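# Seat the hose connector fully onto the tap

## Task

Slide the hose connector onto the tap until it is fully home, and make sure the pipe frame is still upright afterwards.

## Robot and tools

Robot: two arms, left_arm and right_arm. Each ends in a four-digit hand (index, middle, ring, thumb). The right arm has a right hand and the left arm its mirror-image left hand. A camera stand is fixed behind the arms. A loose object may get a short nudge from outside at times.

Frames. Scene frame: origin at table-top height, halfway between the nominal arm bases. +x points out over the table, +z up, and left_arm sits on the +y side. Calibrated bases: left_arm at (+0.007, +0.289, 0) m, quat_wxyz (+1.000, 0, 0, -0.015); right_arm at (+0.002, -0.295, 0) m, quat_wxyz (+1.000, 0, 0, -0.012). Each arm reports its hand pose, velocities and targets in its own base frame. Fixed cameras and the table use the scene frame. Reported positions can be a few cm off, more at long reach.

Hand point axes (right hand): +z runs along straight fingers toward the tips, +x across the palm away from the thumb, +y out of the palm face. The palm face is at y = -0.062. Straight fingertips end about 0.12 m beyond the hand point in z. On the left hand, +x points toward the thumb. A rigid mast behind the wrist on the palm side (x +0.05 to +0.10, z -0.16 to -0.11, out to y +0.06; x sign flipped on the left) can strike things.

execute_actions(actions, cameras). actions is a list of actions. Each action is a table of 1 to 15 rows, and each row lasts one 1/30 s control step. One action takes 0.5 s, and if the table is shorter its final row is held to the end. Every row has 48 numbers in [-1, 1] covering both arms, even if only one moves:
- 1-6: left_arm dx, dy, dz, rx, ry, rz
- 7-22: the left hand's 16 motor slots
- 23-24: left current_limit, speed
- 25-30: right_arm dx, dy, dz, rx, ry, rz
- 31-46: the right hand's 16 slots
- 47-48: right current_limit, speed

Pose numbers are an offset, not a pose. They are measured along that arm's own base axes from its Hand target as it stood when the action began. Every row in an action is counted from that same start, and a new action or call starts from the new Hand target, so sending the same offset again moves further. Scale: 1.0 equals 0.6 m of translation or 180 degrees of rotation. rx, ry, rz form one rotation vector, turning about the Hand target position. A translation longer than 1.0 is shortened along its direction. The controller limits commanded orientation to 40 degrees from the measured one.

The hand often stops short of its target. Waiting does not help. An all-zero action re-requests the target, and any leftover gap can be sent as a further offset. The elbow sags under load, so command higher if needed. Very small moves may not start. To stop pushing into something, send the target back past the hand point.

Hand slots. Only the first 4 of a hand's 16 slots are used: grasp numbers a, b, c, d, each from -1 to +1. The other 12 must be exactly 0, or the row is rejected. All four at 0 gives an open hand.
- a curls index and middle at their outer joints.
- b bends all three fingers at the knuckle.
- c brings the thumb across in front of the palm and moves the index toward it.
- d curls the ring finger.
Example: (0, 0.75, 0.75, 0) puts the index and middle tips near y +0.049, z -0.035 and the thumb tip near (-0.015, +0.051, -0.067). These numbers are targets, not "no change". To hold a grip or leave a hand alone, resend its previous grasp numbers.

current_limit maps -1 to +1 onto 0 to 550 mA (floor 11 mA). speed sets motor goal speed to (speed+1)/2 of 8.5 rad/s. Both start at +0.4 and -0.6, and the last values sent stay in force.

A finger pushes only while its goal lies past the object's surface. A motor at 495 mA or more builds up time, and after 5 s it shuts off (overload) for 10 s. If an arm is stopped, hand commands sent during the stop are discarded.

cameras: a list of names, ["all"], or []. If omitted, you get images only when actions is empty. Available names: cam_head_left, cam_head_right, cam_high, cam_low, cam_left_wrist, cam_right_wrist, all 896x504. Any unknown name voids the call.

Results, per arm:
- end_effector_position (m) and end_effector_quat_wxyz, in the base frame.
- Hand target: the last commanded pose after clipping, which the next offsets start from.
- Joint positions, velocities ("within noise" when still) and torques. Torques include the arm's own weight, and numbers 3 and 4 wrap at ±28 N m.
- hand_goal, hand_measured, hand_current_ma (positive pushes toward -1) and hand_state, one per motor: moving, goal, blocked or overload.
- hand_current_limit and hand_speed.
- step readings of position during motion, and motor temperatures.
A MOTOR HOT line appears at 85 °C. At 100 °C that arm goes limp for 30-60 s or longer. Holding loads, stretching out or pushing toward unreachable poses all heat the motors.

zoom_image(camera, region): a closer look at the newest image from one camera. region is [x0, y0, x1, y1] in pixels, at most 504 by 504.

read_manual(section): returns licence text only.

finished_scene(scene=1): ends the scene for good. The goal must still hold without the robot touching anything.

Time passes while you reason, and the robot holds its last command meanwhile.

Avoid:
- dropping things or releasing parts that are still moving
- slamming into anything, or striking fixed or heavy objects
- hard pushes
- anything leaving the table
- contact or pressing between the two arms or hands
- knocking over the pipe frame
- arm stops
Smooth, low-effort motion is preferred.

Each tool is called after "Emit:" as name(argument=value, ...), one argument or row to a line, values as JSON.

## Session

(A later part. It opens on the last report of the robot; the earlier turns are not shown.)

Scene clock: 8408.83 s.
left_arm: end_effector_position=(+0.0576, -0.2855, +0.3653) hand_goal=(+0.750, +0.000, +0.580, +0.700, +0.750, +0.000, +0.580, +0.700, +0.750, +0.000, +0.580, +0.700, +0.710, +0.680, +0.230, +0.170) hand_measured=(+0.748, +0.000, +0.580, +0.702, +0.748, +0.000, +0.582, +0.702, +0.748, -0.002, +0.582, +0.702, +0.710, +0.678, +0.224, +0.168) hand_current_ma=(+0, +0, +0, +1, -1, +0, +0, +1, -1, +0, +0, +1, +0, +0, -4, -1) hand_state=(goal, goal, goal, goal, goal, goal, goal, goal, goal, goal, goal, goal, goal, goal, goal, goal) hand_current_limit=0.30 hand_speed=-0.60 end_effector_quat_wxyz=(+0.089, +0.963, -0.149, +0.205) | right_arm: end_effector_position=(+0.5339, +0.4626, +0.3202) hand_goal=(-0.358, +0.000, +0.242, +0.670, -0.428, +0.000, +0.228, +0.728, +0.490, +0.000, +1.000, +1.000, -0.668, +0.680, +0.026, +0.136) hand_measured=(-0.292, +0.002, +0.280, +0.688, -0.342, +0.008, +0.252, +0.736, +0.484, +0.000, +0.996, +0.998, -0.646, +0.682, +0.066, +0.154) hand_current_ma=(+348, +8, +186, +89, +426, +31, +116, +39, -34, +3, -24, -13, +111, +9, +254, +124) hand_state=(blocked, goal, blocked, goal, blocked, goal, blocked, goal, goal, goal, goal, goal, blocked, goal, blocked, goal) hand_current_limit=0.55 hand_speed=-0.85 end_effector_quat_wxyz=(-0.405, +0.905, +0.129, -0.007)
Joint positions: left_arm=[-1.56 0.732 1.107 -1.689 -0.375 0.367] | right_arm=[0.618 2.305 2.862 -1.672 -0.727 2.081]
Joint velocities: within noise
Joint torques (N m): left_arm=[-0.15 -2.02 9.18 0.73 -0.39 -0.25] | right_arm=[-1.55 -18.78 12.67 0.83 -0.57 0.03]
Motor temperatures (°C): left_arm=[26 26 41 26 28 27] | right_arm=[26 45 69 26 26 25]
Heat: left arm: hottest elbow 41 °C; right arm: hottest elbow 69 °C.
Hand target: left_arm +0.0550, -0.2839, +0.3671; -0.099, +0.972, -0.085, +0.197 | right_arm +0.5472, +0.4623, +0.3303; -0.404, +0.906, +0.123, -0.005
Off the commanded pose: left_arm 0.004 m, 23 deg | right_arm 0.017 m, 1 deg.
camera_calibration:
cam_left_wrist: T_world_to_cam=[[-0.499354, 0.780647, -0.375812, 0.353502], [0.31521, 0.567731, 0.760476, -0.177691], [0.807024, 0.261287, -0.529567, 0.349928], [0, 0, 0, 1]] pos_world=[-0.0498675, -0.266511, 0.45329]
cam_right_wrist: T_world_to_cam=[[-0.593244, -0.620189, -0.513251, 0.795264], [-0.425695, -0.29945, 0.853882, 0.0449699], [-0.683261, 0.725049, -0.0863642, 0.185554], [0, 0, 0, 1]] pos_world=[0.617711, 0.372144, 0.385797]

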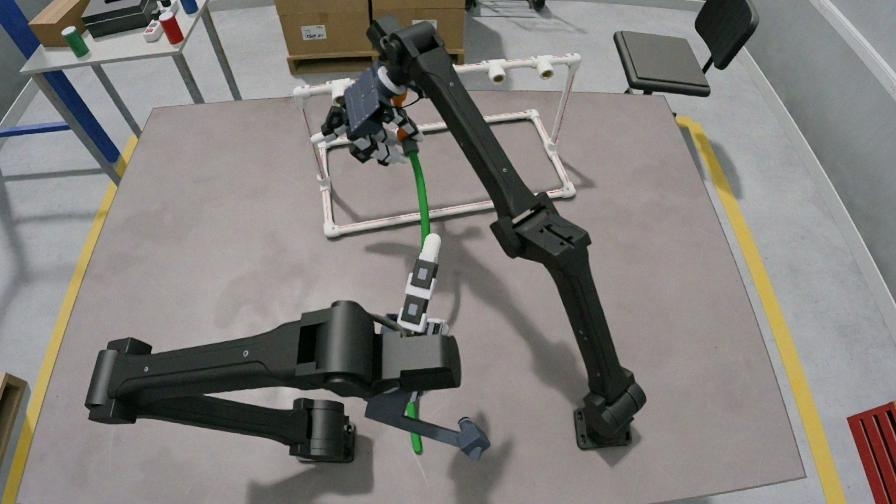

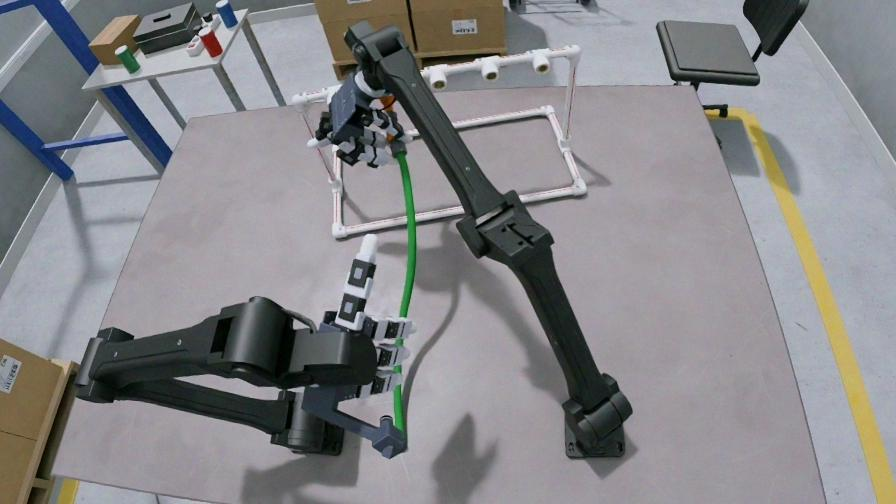

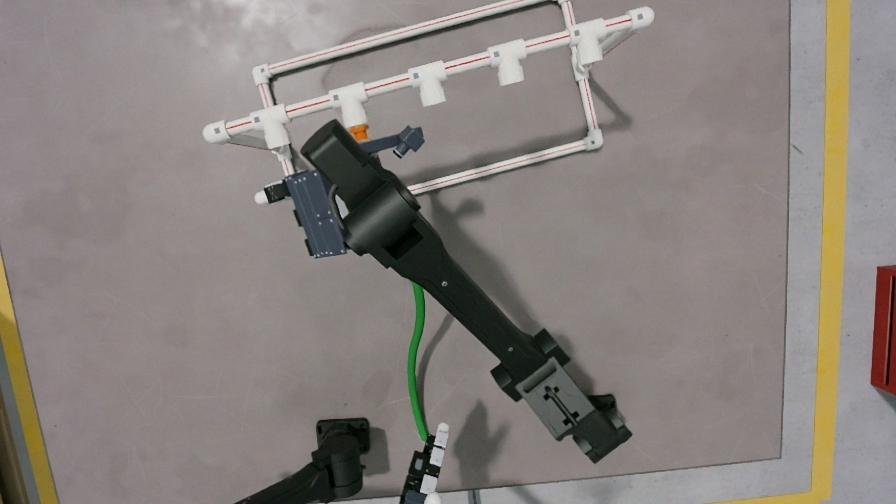

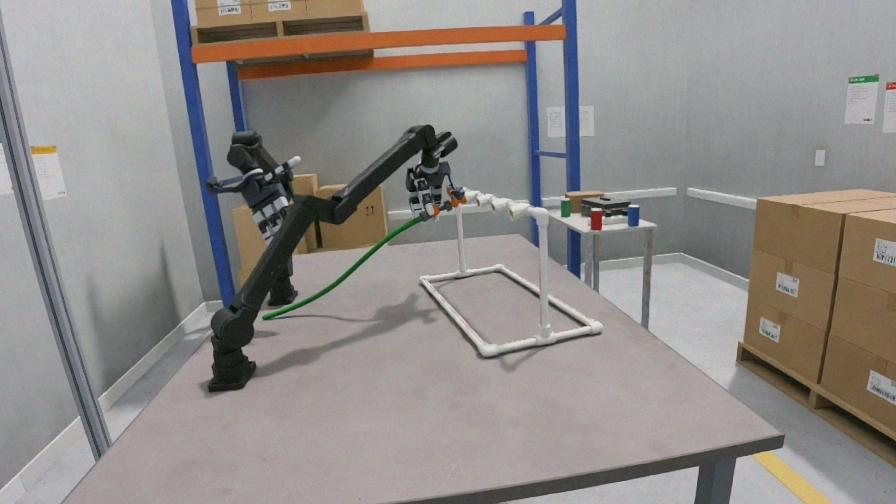

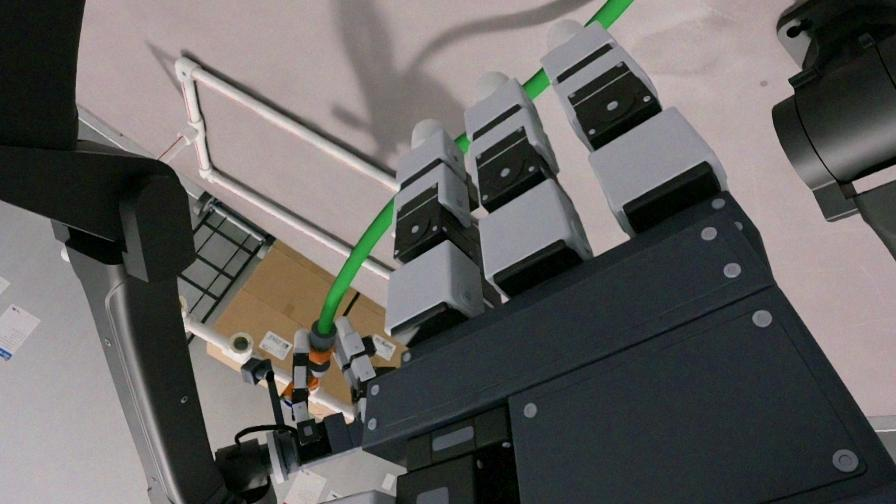

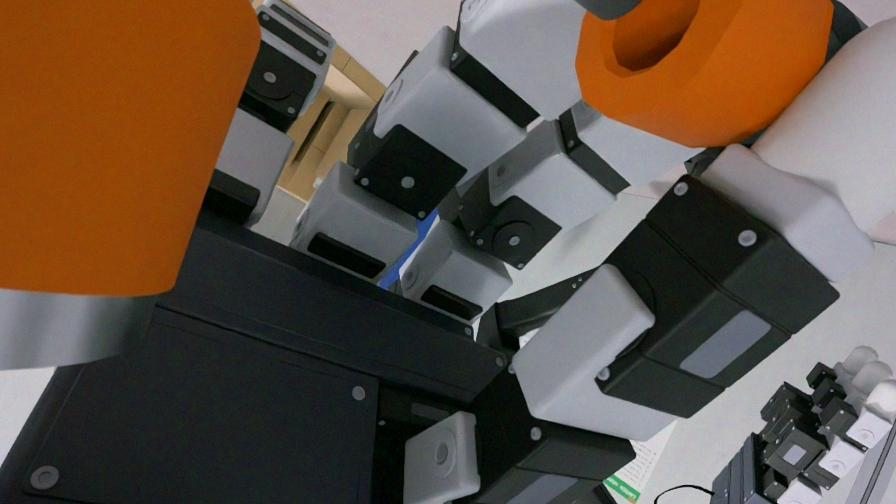

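Emit:
execute_actions(
  actions=[
    [[0,0,0,0,0,0,0,0,0,0,0,0,0,0,0,0,0,0,0,0,0,0,0.3,-0.6,-0.0337,-0.0106,-0.0137,0,0,0,0.15,0.56,0.82,-0.8,0,0,0,0,0,0,0,0,0,0,0,0,0.55,-0.85]],
  ],
  cameras=["all"],
)

Emit:
zoom_image(
  camera="cam_low",
  region=[415, 190, 475, 230],
)

Emit:
zoom_image(
  camera="cam_left_wrist",
  region=[250, 310, 350, 430],
)

Emit:
zoom_image(
  camera="cam_right_wrist",
  region=[500, 0, 740, 120],
)

Scene clock: 8896.47 s.
left_arm: end_effector_position=(+0.0576, -0.2855, +0.3653) hand_goal=(+0.750, +0.000, +0.580, +0.700, +0.750, +0.000, +0.580, +0.700, +0.750, +0.000, +0.580, +0.700, +0.710, +0.680, +0.230, +0.170) hand_measured=(+0.748, +0.000, +0.580, +0.702, +0.748, +0.000, +0.582, +0.702, +0.748, -0.002, +0.582, +0.702, +0.710, +0.678, +0.224, +0.168) hand_current_ma=(+0, +0, +0, +1, -1, +0, +0, +1, -1, +0, +0, +1, +0, +0, -4, -1) hand_state=(goal, goal, goal, goal, goal, goal, goal, goal, goal, goal, goal, goal, goal, goal, goal, goal) hand_current_limit=0.30 hand_speed=-0.60 end_effector_quat_wxyz=(+0.089, +0.963, -0.149, +0.205) | right_arm: end_effector_position=(+0.5321, +0.4546, +0.3086) hand_goal=(-0.358, +0.000, +0.242, +0.670, -0.428, +0.000, +0.228, +0.728, +0.490, +0.000, +1.000, +1.000, -0.668, +0.680, +0.026, +0.136) hand_measured=(-0.292, -0.004, +0.280, +0.688, -0.342, +0.000, +0.252, +0.736, +0.484, +0.000, +0.996, +0.998, -0.648, +0.682, +0.066, +0.154) hand_current_ma=(+348, -16, +186, +89, +426, +4, +116, +39, -34, +3, -24, -13, +98, +9, +254, +124) hand_state=(blocked, goal, blocked, goal, blocked, goal, blocked, goal, goal, goal, goal, goal, goal, goal, blocked, goal) hand_current_limit=0.55 hand_speed=-0.85 end_effector_quat_wxyz=(-0.395, +0.910, +0.122, -0.014)
Joint positions: left_arm=[-1.56 0.732 1.107 -1.689 -0.375 0.367] | right_arm=[0.613 2.24 2.711 -1.615 -0.715 2.079]
Joint torques (N m): left_arm=[-0.09 -1.79 9.16 0.84 -0.41 -0.2] | right_arm=[-0.38 -21.77 7.31 1.01 -0.68 0.05]
Motor temperatures (°C): left_arm=[26 26 41 26 28 27] | right_arm=[26 47 70 26 26 25]
Heat: left arm: hottest elbow 41 °C; right arm: hottest elbow 70 °C.
Hand target: left_arm +0.0550, -0.2839, +0.3671; -0.099, +0.972, -0.085, +0.197 | right_arm +0.5269, +0.4559, +0.3221; -0.404, +0.907, +0.123, -0.005
Off the commanded pose: left_arm 0.004 m, 23 deg | right_arm 0.014 m, 2 deg.
joint sent to its limit (left arm) — joint 4 (wrist pitch), lower limit. The joint targets are off in orientation, not in position.
joint sent to its limit (right arm) — joint 6 (wrist roll), upper limit. The joint targets still meet the commanded pose.
Step readings (end_effector_position of left_arm | right_arm):
0: (+0.0576, -0.2855, +0.3653) | (+0.5339, +0.4626, +0.3202)
1: (+0.0576, -0.2855, +0.3653) | (+0.5339, +0.4626, +0.3202)
2: (+0.0576, -0.2855, +0.3653) | (+0.5339, +0.4626, +0.3202)
4: (+0.0576, -0.2855, +0.3653) | (+0.5335, +0.4618, +0.3180)
8: (+0.0576, -0.2855, +0.3653) | (+0.5310, +0.4584, +0.3126)
15: (+0.0576, -0.2855, +0.3653) | (+0.5320, +0.4545, +0.3090)
camera_calibration:
cam_left_wrist: T_world_to_cam=[[-0.499354, 0.780647, -0.375812, 0.353502], [0.31521, 0.567731, 0.760476, -0.177691], [0.807024, 0.261287, -0.529567, 0.349928], [0, 0, 0, 1]] pos_world=[-0.0498675, -0.266511, 0.45329]
cam_right_wrist: T_world_to_cam=[[-0.606585, -0.627437, -0.48824, 0.78608], [-0.414107, -0.27488, 0.867731, 0.0300463], [-0.678654, 0.728535, -0.0930879, 0.187157], [0, 0, 0, 1]] pos_world=[0.616281, 0.365124, 0.375146]

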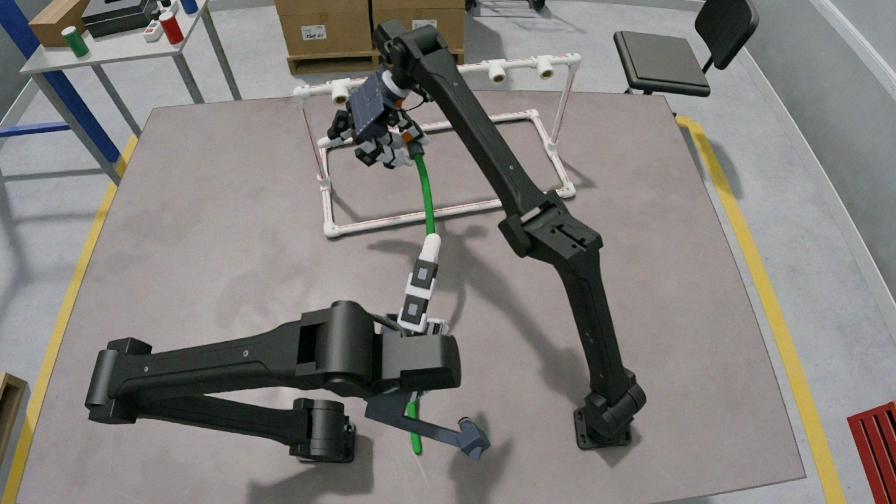

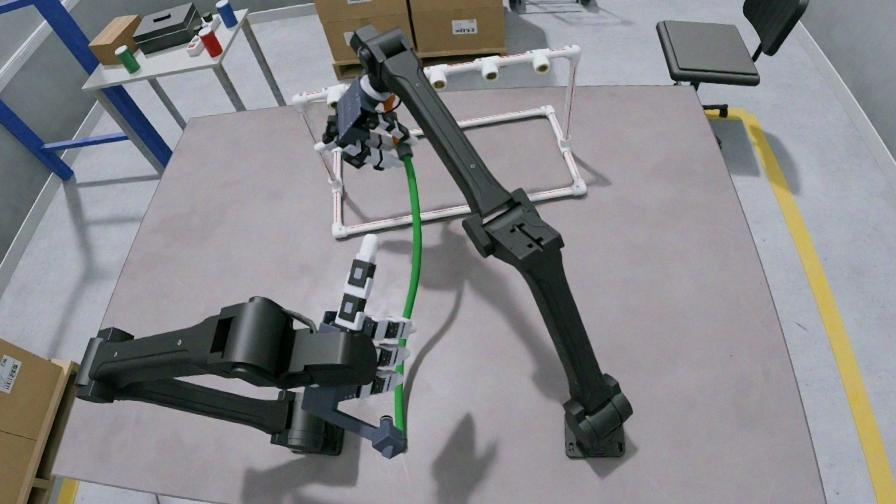

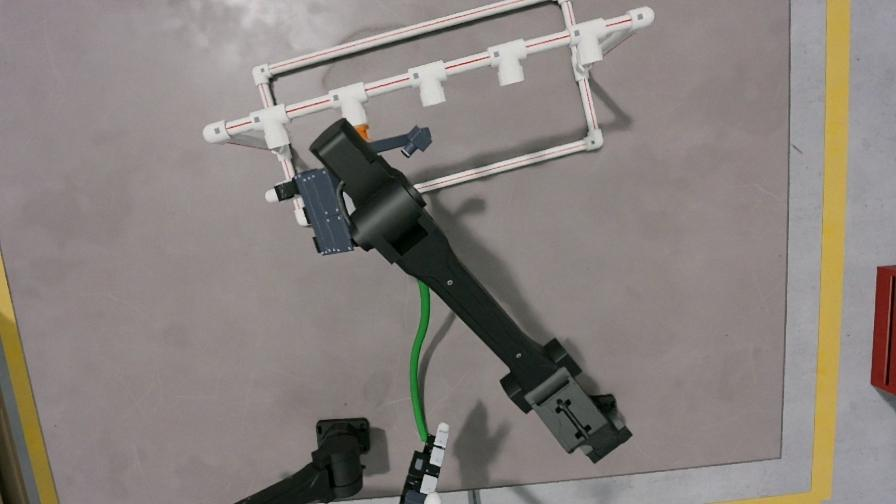

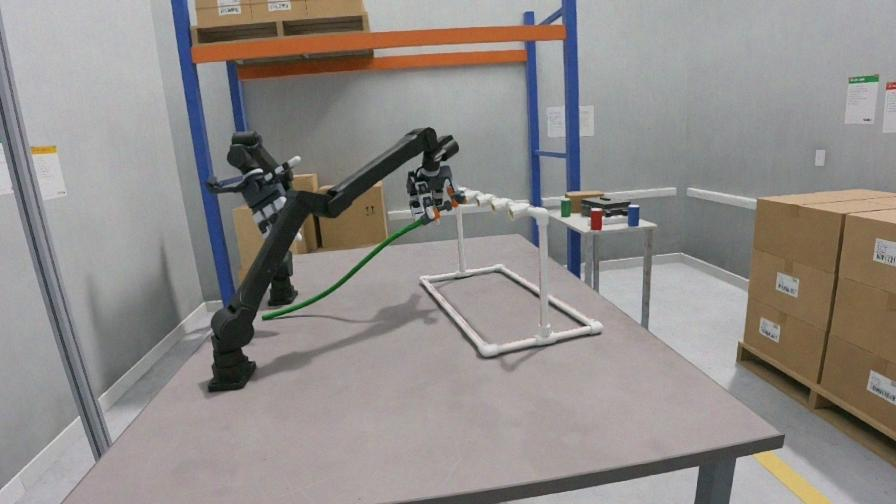

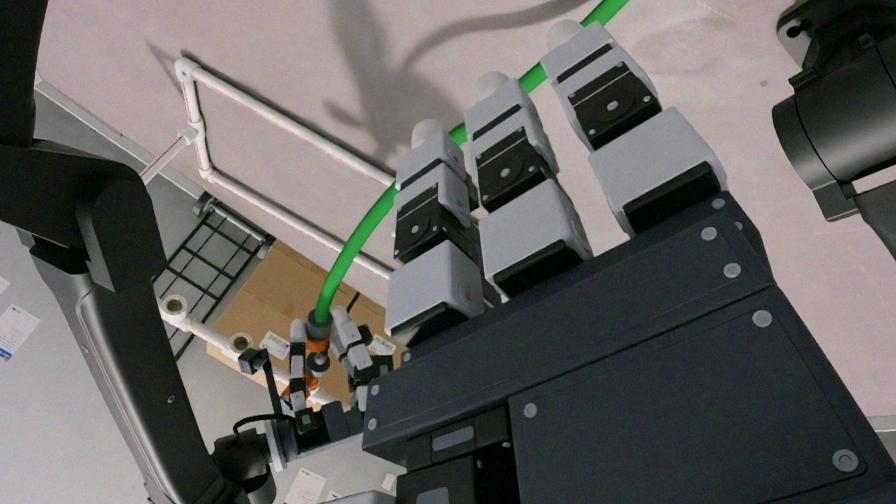

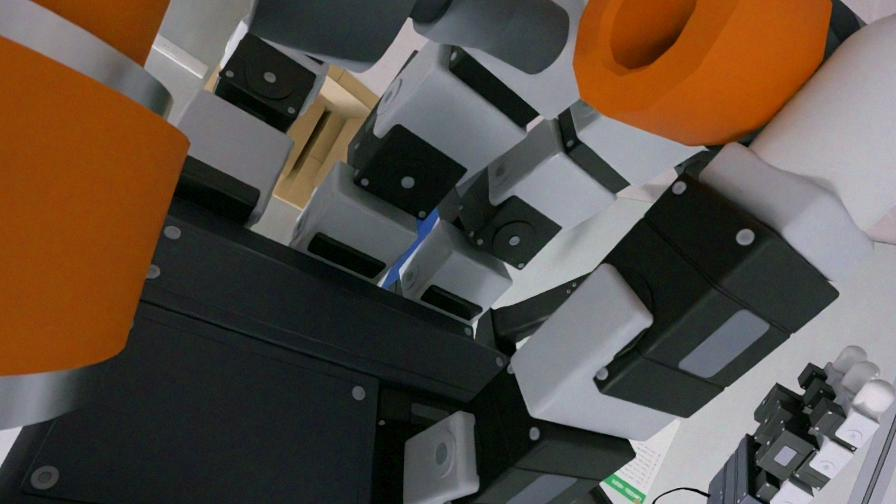

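Scaled by 8.400.

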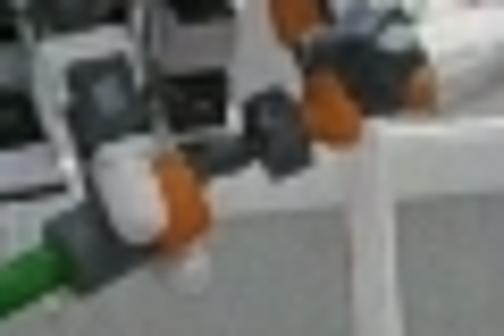

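Scaled by 4.200.

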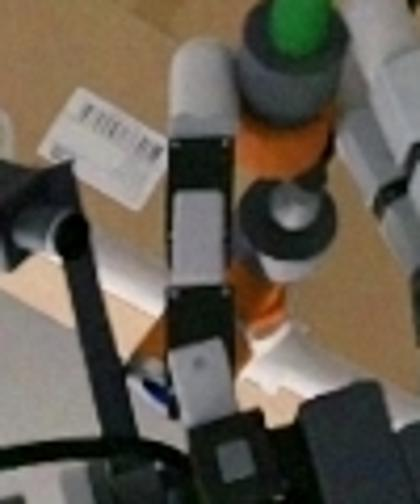

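Scaled by 2.100.

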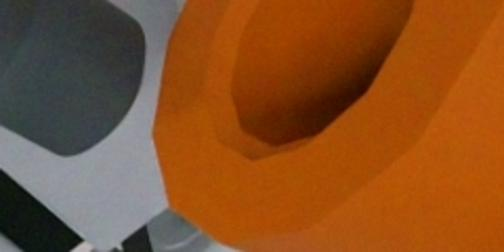

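Emit:
zoom_image(
  camera="cam_low",
  region=[424, 195, 464, 222],
)

Emit:
zoom_image(
  camera="cam_left_wrist",
  region=[295, 310, 345, 380],
)

Emit:
zoom_image(
  camera="cam_right_wrist",
  region=[240, 0, 740, 250],
)

Scaled by 12.600.

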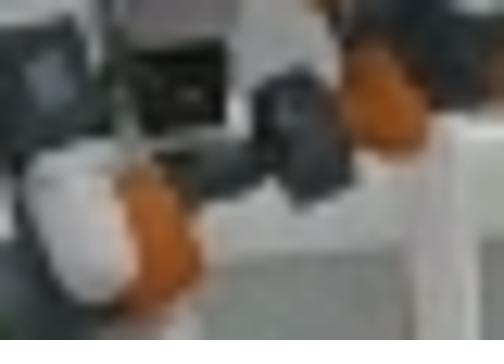

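Scaled by 7.200.

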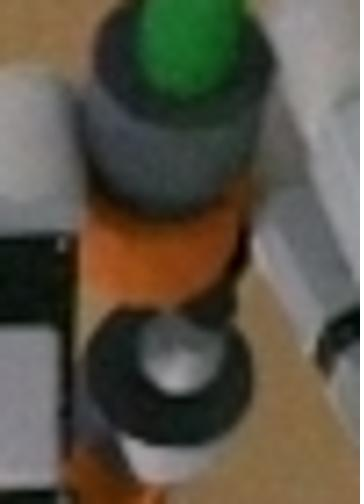

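Scaled by 1.008.

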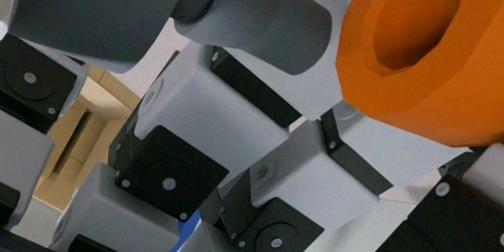

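Emit:
zoom_image(
  camera="cam_left_wrist",
  region=[300, 335, 336, 375],
)

Emit:
zoom_image(
  camera="cam_right_wrist",
  region=[400, 0, 680, 120],
)

Scaled by 12.600.

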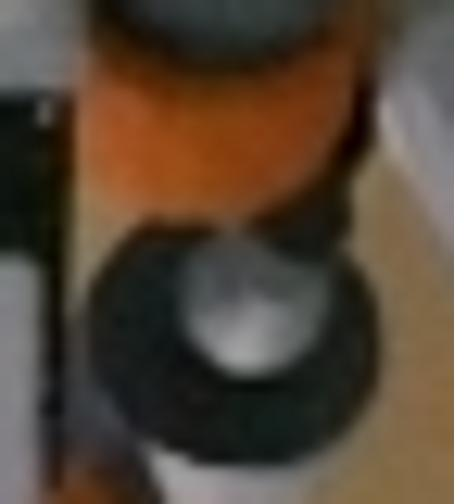

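Scaled by 1.800.

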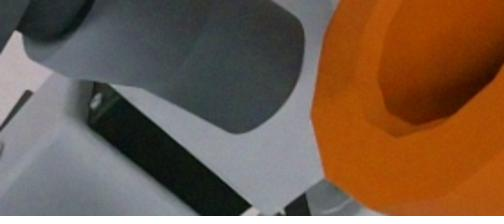

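Emit:
zoom_image(
  camera="cam_low",
  region=[438, 178, 478, 205],
)

Emit:
zoom_image(
  camera="cam_left_wrist",
  region=[262, 360, 312, 430],
)

Emit:
zoom_image(
  camera="cam_high",
  region=[340, 100, 440, 170],
)

Emit:
zoom_image(
  camera="cam_right_wrist",
  region=[0, 0, 504, 440],
)

Scaled by 12.600.

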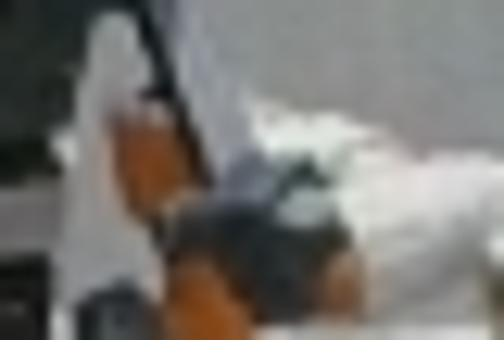

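Scaled by 7.200.

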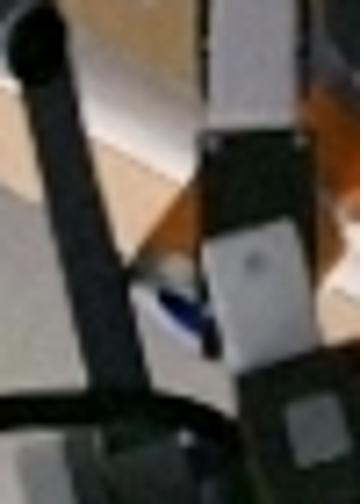

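Scaled by 5.040.

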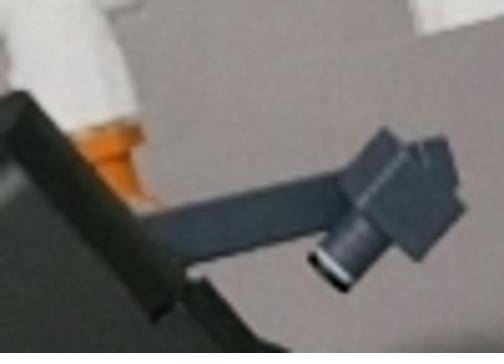

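Scaled by 1.000.

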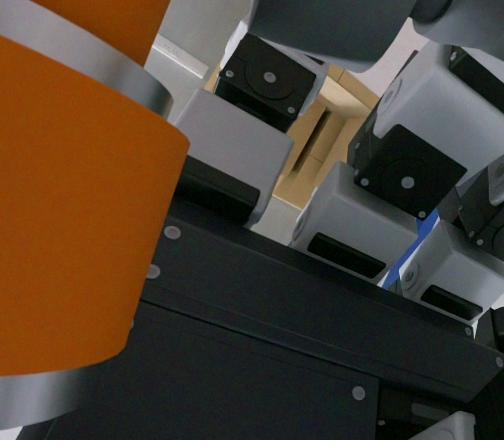

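Emit:
zoom_image(
  camera="cam_left_wrist",
  region=[304, 336, 334, 366],
)

Emit:
zoom_image(
  camera="cam_low",
  region=[424, 190, 454, 215],
)

Scaled by 16.800.

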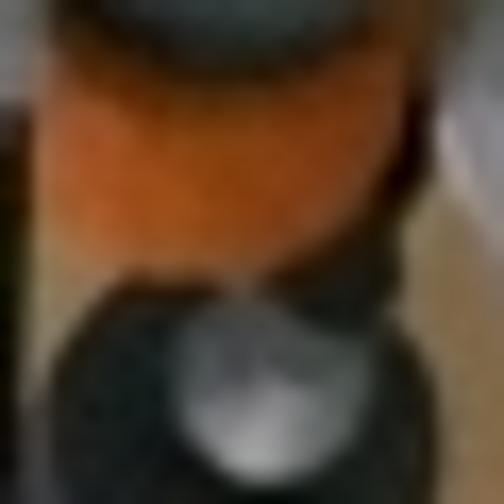

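Scaled by 16.800.

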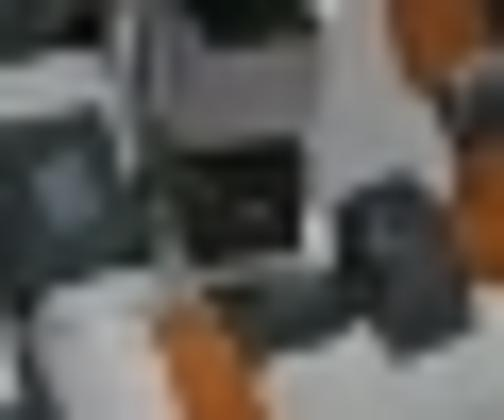

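Emit:
execute_actions(
  actions=[
    [[0,0,0,0,0,0,0,0,0,0,0,0,0,0,0,0,0,0,0,0,0,0,0.3,-0.6,-0.014,0.0085,0.0157,0,0,0,0.15,0.56,0.82,-0.8,0,0,0,0,0,0,0,0,0,0,0,0,0.55,-0.85]],
  ],
  cameras=["cam_low","cam_high","cam_left_wrist","cam_right_wrist"],
)

Emit:
zoom_image(
  camera="cam_low",
  region=[420, 180, 480, 220],
)

Emit:
zoom_image(
  camera="cam_left_wrist",
  region=[255, 320, 345, 430],
)

Scene clock: 9480.57 s.
left_arm: end_effector_position=(+0.0576, -0.2855, +0.3653) hand_goal=(+0.750, +0.000, +0.580, +0.700, +0.750, +0.000, +0.580, +0.700, +0.750, +0.000, +0.580, +0.700, +0.710, +0.680, +0.230, +0.170) hand_measured=(+0.748, +0.000, +0.580, +0.702, +0.748, +0.000, +0.582, +0.702, +0.748, -0.002, +0.582, +0.702, +0.710, +0.678, +0.224, +0.168) hand_current_ma=(+0, +0, +0, +1, -1, +0, +0, +1, -1, +0, +0, +1, +0, +0, -4, -1) hand_state=(goal, goal, goal, goal, goal, goal, goal, goal, goal, goal, goal, goal, goal, goal, goal, goal) hand_current_limit=0.30 hand_speed=-0.60 end_effector_quat_wxyz=(+0.089, +0.963, -0.149, +0.205) | right_arm: end_effector_position=(+0.5321, +0.4546, +0.3086) hand_goal=(-0.358, +0.000, +0.242, +0.670, -0.428, +0.000, +0.228, +0.728, +0.490, +0.000, +1.000, +1.000, -0.668, +0.680, +0.026, +0.136) hand_measured=(-0.292, -0.004, +0.280, +0.688, -0.342, +0.000, +0.252, +0.736, +0.484, +0.000, +0.996, +0.998, -0.648, +0.682, +0.066, +0.154) hand_current_ma=(+348, -16, +186, +89, +426, +4, +116, +39, -34, +3, -24, -13, +98, +9, +254, +124) hand_state=(blocked, goal, blocked, goal, blocked, goal, blocked, goal, goal, goal, goal, goal, goal, goal, blocked, goal) hand_current_limit=0.55 hand_speed=-0.85 end_effector_quat_wxyz=(-0.395, +0.910, +0.122, -0.014)
Joint positions: left_arm=[-1.56 0.732 1.107 -1.689 -0.375 0.367] | right_arm=[0.613 2.24 2.711 -1.615 -0.715 2.079]
Joint torques (N m): left_arm=[-0.38 -1.96 9.22 0.83 -0.42 -0.24] | right_arm=[0.56 -21.66 9.7 0.06 -0.61 0.05]
Motor temperatures (°C): left_arm=[26 26 40 26 28 27] | right_arm=[26 52 49 26 26 25]
Heat: left arm: hottest elbow 40 °C; right arm: hottest shoulder 52 °C.
Hand target: left_arm +0.0550, -0.2839, +0.3671; -0.099, +0.972, -0.085, +0.197 | right_arm +0.5185, +0.4610, +0.3315; -0.404, +0.907, +0.123, -0.005
Off the commanded pose: left_arm 0.004 m, 23 deg | right_arm 0.027 m, 2 deg.
joint sent to its limit (left arm) — joint 4 (wrist pitch), lower limit. The joint targets are off in orientation, not in position.
joint sent to its limit (right arm) — joint 6 (wrist roll), upper limit. The joint targets still meet the commanded pose.
Step readings (end_effector_position of left_arm | right_arm):
0: (+0.0576, -0.2855, +0.3653) | (+0.5321, +0.4546, +0.3086)
1: (+0.0576, -0.2855, +0.3653) | (+0.5321, +0.4546, +0.3086)
2: (+0.0576, -0.2855, +0.3653) | (+0.5321, +0.4546, +0.3086)
4: (+0.0576, -0.2855, +0.3653) | (+0.5321, +0.4546, +0.3086)
8: (+0.0576, -0.2855, +0.3653) | (+0.5321, +0.4546, +0.3086)
15: (+0.0576, -0.2855, +0.3653) | (+0.5321, +0.4546, +0.3086)
camera_calibration:
cam_left_wrist: T_world_to_cam=[[-0.499354, 0.780647, -0.375812, 0.353502], [0.31521, 0.567731, 0.760476, -0.177691], [0.807024, 0.261287, -0.529567, 0.349928], [0, 0, 0, 1]] pos_world=[-0.0498675, -0.266511, 0.45329]
cam_right_wrist: T_world_to_cam=[[-0.606585, -0.627437, -0.48824, 0.78608], [-0.414107, -0.27488, 0.867731, 0.0300463], [-0.678654, 0.728535, -0.0930879, 0.187157], [0, 0, 0, 1]] pos_world=[0.616281, 0.365124, 0.375146]
Images, in order (width x height): cam_high 896x504, cam_low 896x504, cam_left_wrist 896x504, cam_right_wrist 896x504.

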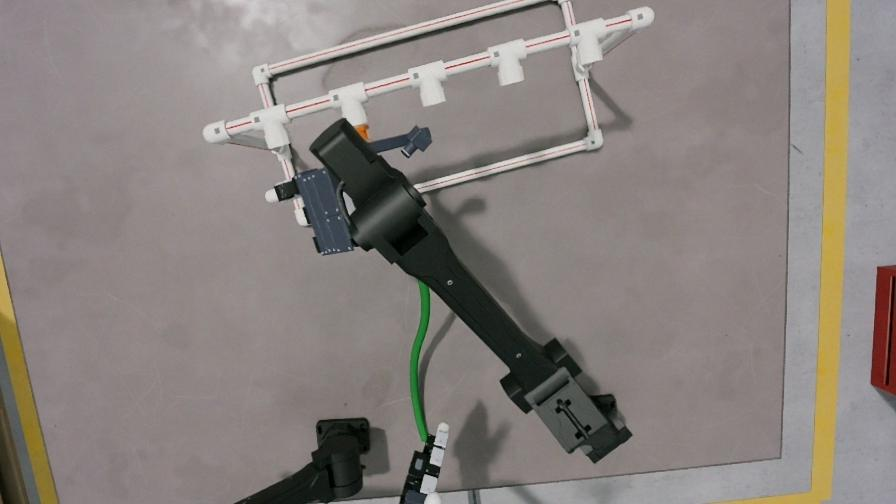

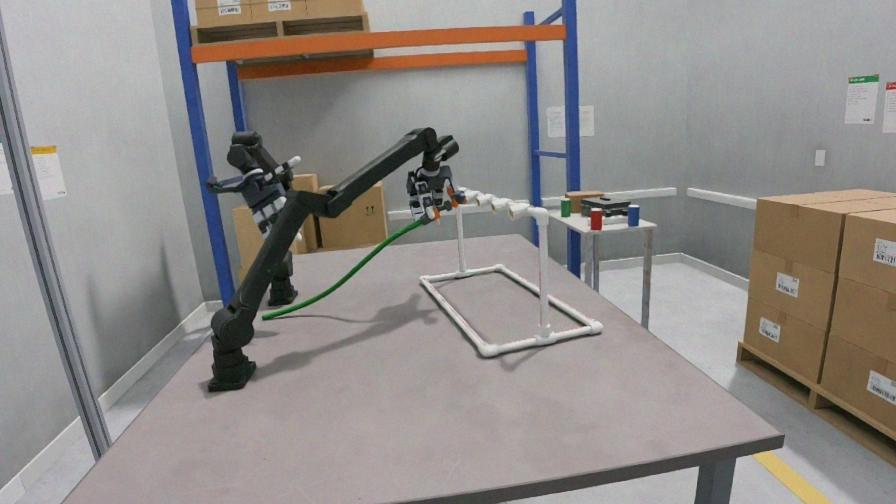

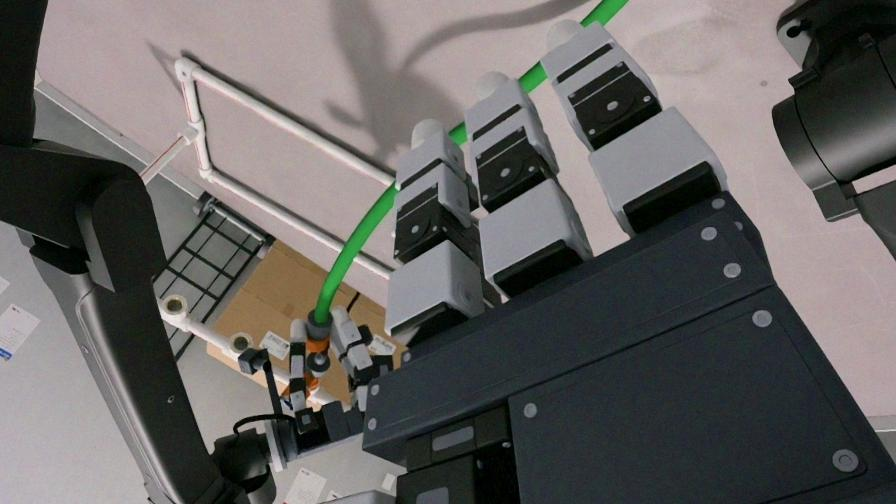

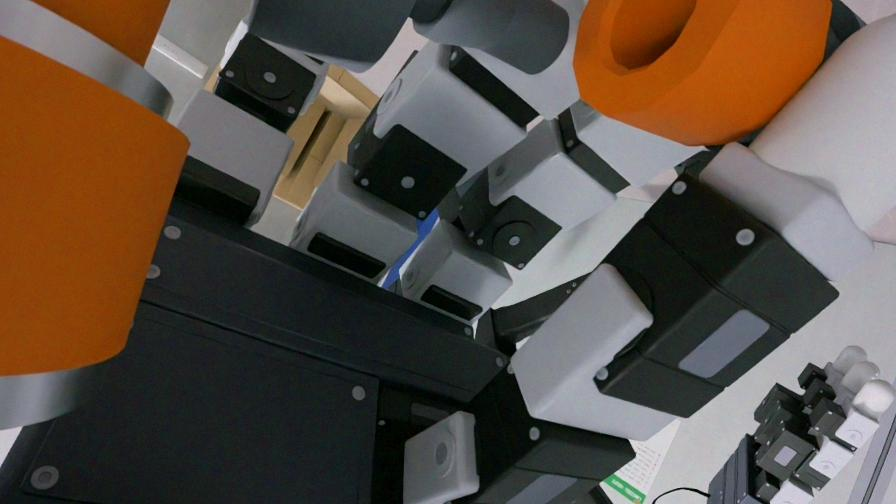

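Scaled by 8.400.

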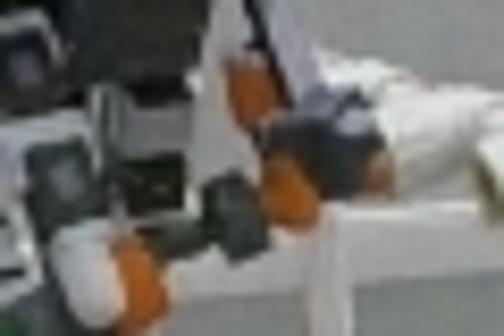

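Scaled by 4.582.

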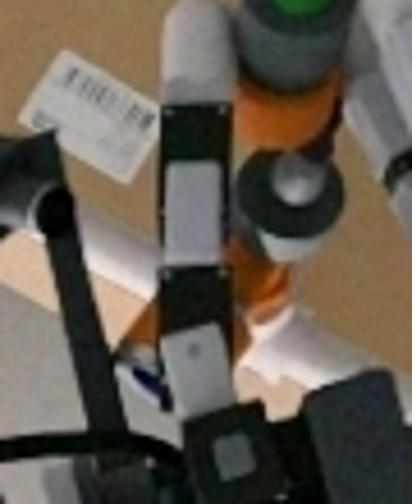

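Emit:
execute_actions(
  actions=[
    [[0,0,0,0,0,0,0,0,0,0,0,0,0,0,0,0,0,0,0,0,0,0,0.3,-0.6,-0.03,-0.002,-0.005,0,0,0,0.15,0.56,0.82,-0.8,0,0,0,0,0,0,0,0,0,0,0,0,0.55,-0.85]],
  ],
  cameras=["cam_low","cam_high","cam_left_wrist","cam_right_wrist"],
)

Emit:
zoom_image(
  camera="cam_low",
  region=[420, 180, 480, 220],
)

Emit:
zoom_image(
  camera="cam_left_wrist",
  region=[255, 320, 345, 430],
)

Scene clock: 9488.90 s.
left_arm: end_effector_position=(+0.0576, -0.2855, +0.3653) hand_goal=(+0.750, +0.000, +0.580, +0.700, +0.750, +0.000, +0.580, +0.700, +0.750, +0.000, +0.580, +0.700, +0.710, +0.680, +0.230, +0.170) hand_measured=(+0.748, +0.000, +0.580, +0.702, +0.748, +0.000, +0.582, +0.702, +0.748, -0.002, +0.582, +0.702, +0.710, +0.678, +0.224, +0.168) hand_current_ma=(+0, +0, +0, +1, -1, +0, +0, +1, -1, +0, +0, +1, +0, +0, -4, -1) hand_state=(goal, goal, goal, goal, goal, goal, goal, goal, goal, goal, goal, goal, goal, goal, goal, goal) hand_current_limit=0.30 hand_speed=-0.60 end_effector_quat_wxyz=(+0.089, +0.963, -0.149, +0.205) | right_arm: end_effector_position=(+0.5077, +0.4557, +0.3100) hand_goal=(-0.358, +0.000, +0.242, +0.670, -0.428, +0.000, +0.228, +0.728, +0.490, +0.000, +1.000, +1.000, -0.668, +0.680, +0.026, +0.136) hand_measured=(-0.292, -0.006, +0.280, +0.688, -0.342, +0.000, +0.252, +0.736, +0.484, +0.000, +0.996, +0.998, -0.650, +0.682, +0.066, +0.154) hand_current_ma=(+348, -21, +186, +89, +426, -2, +116, +39, -34, +3, -24, -13, +95, +9, +254, +124) hand_state=(blocked, goal, blocked, goal, blocked, goal, blocked, goal, goal, goal, goal, goal, goal, goal, blocked, goal) hand_current_limit=0.55 hand_speed=-0.85 end_effector_quat_wxyz=(-0.391, +0.911, +0.130, -0.023)
Joint positions: left_arm=[-1.56 0.732 1.107 -1.689 -0.375 0.367] | right_arm=[0.636 2.146 2.547 -1.561 -0.712 2.077]
Joint torques (N m): left_arm=[-0.03 -1.85 9.21 0.85 -0.41 -0.23] | right_arm=[0.03 -21.54 7.91 1.21 -0.62 0.07]
Heat: left arm: hottest elbow 40 °C; right arm: hottest shoulder 52 °C.
Hand target: left_arm +0.0550, -0.2839, +0.3671; -0.099, +0.972, -0.085, +0.197 | right_arm +0.5005, +0.4598, +0.3286; -0.404, +0.906, +0.123, -0.005
Off the commanded pose: left_arm 0.004 m, 23 deg | right_arm 0.020 m, 3 deg.
joint sent to its limit (left arm) — joint 4 (wrist pitch), lower limit. The joint targets are off in orientation, not in position.
joint sent to its limit (right arm) — joint 6 (wrist roll), upper limit. The joint targets still meet the commanded pose.
Step readings (end_effector_position of left_arm | right_arm):
0: (+0.0576, -0.2855, +0.3653) | (+0.5321, +0.4546, +0.3086)
1: (+0.0576, -0.2855, +0.3653) | (+0.5321, +0.4546, +0.3086)
2: (+0.0576, -0.2855, +0.3653) | (+0.5317, +0.4542, +0.3087)
4: (+0.0576, -0.2855, +0.3653) | (+0.5282, +0.4518, +0.3077)
8: (+0.0576, -0.2855, +0.3653) | (+0.5181, +0.4487, +0.3073)
15: (+0.0576, -0.2855, +0.3653) | (+0.5085, +0.4549, +0.3099)
camera_calibration:
cam_left_wrist: T_world_to_cam=[[-0.499354, 0.780647, -0.375812, 0.353502], [0.31521, 0.567731, 0.760476, -0.177691], [0.807024, 0.261287, -0.529567, 0.349928], [0, 0, 0, 1]] pos_world=[-0.0498675, -0.266511, 0.45329]
cam_right_wrist: T_world_to_cam=[[-0.596367, -0.646373, -0.475971, 0.772171], [-0.399904, -0.274891, 0.874364, 0.00975238], [-0.696005, 0.711784, -0.094551, 0.186816], [0, 0, 0, 1]] pos_world=[0.594422, 0.368819, 0.376667]
Images, in order (width x height): cam_high 896x504, cam_low 896x504, cam_left_wrist 896x504, cam_right_wrist 896x504.

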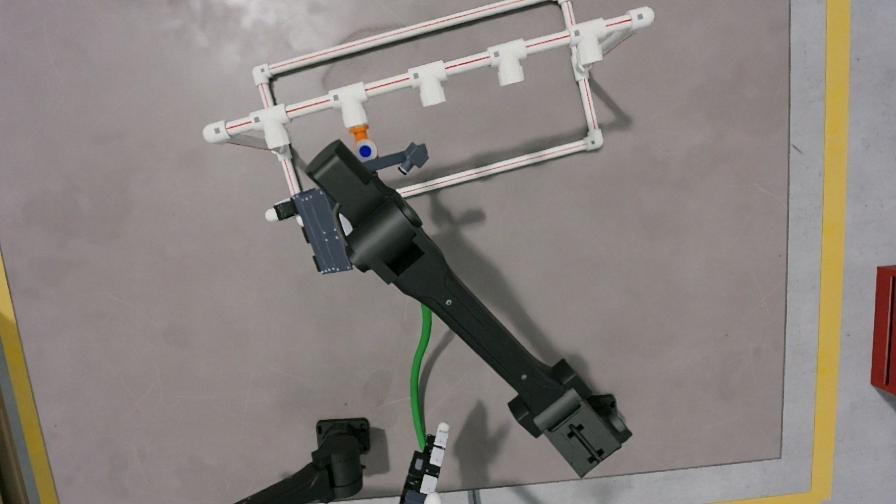

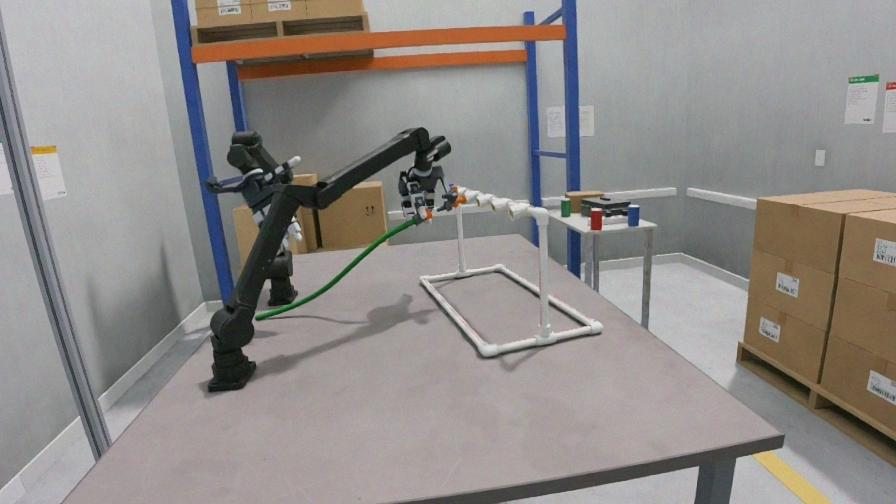

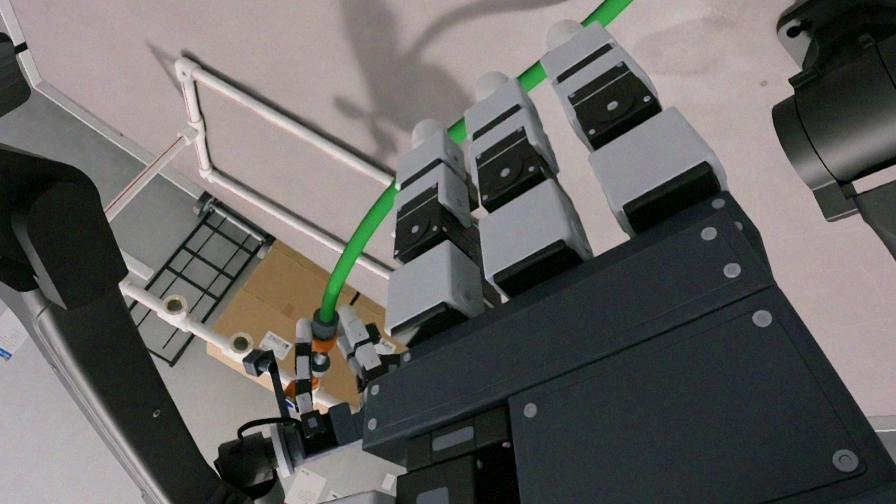

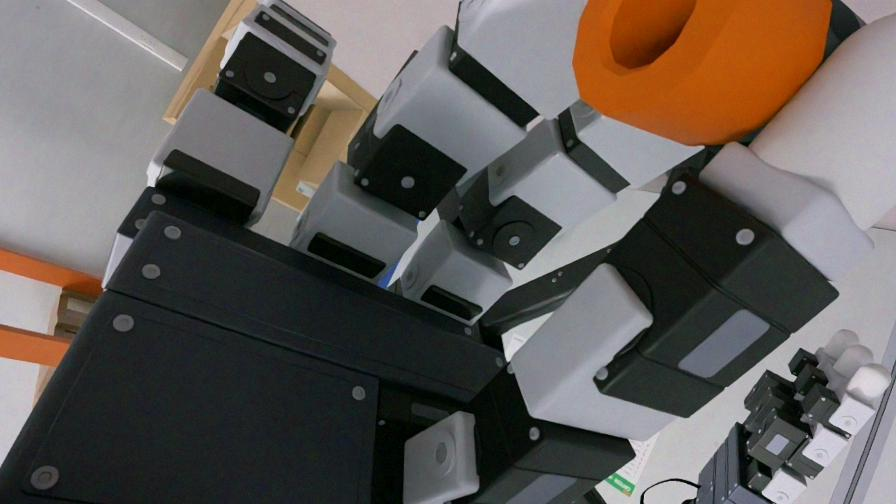

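Scaled by 8.400.

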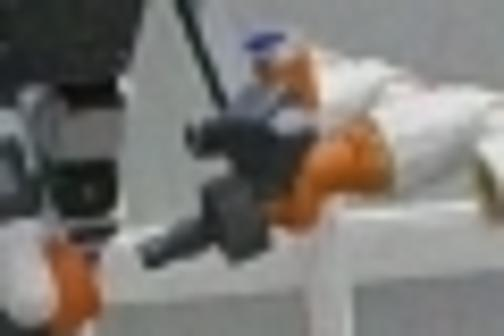

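Scaled by 4.582.

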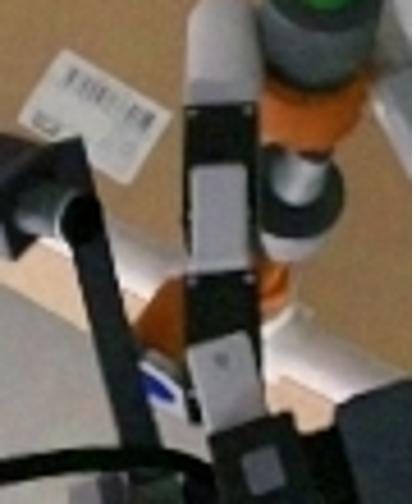

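Emit:
zoom_image(
  camera="cam_low",
  region=[416, 196, 456, 223],
)

Emit:
zoom_image(
  camera="cam_left_wrist",
  region=[305, 310, 345, 370],
)

Emit:
zoom_image(
  camera="cam_high",
  region=[330, 100, 440, 180],
)

Emit:
zoom_image(
  camera="cam_low",
  region=[430, 178, 470, 205],
)

Scaled by 12.600.

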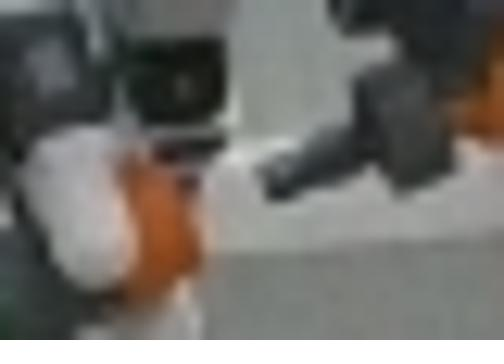

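Scaled by 8.400.

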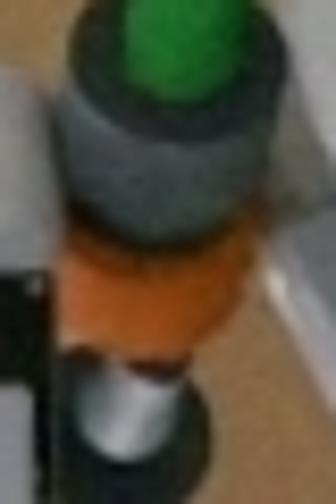

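Scaled by 4.582.

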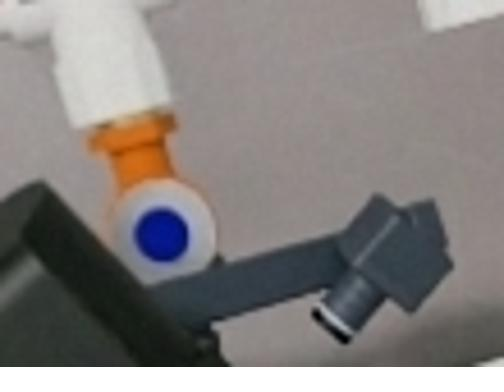

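Scaled by 12.600.

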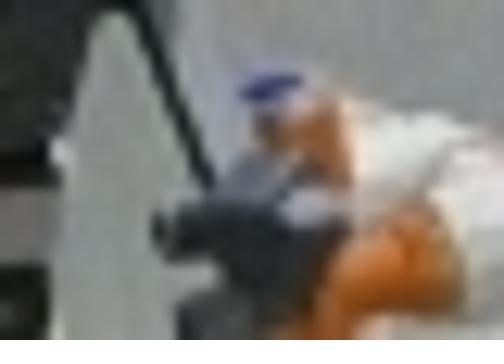

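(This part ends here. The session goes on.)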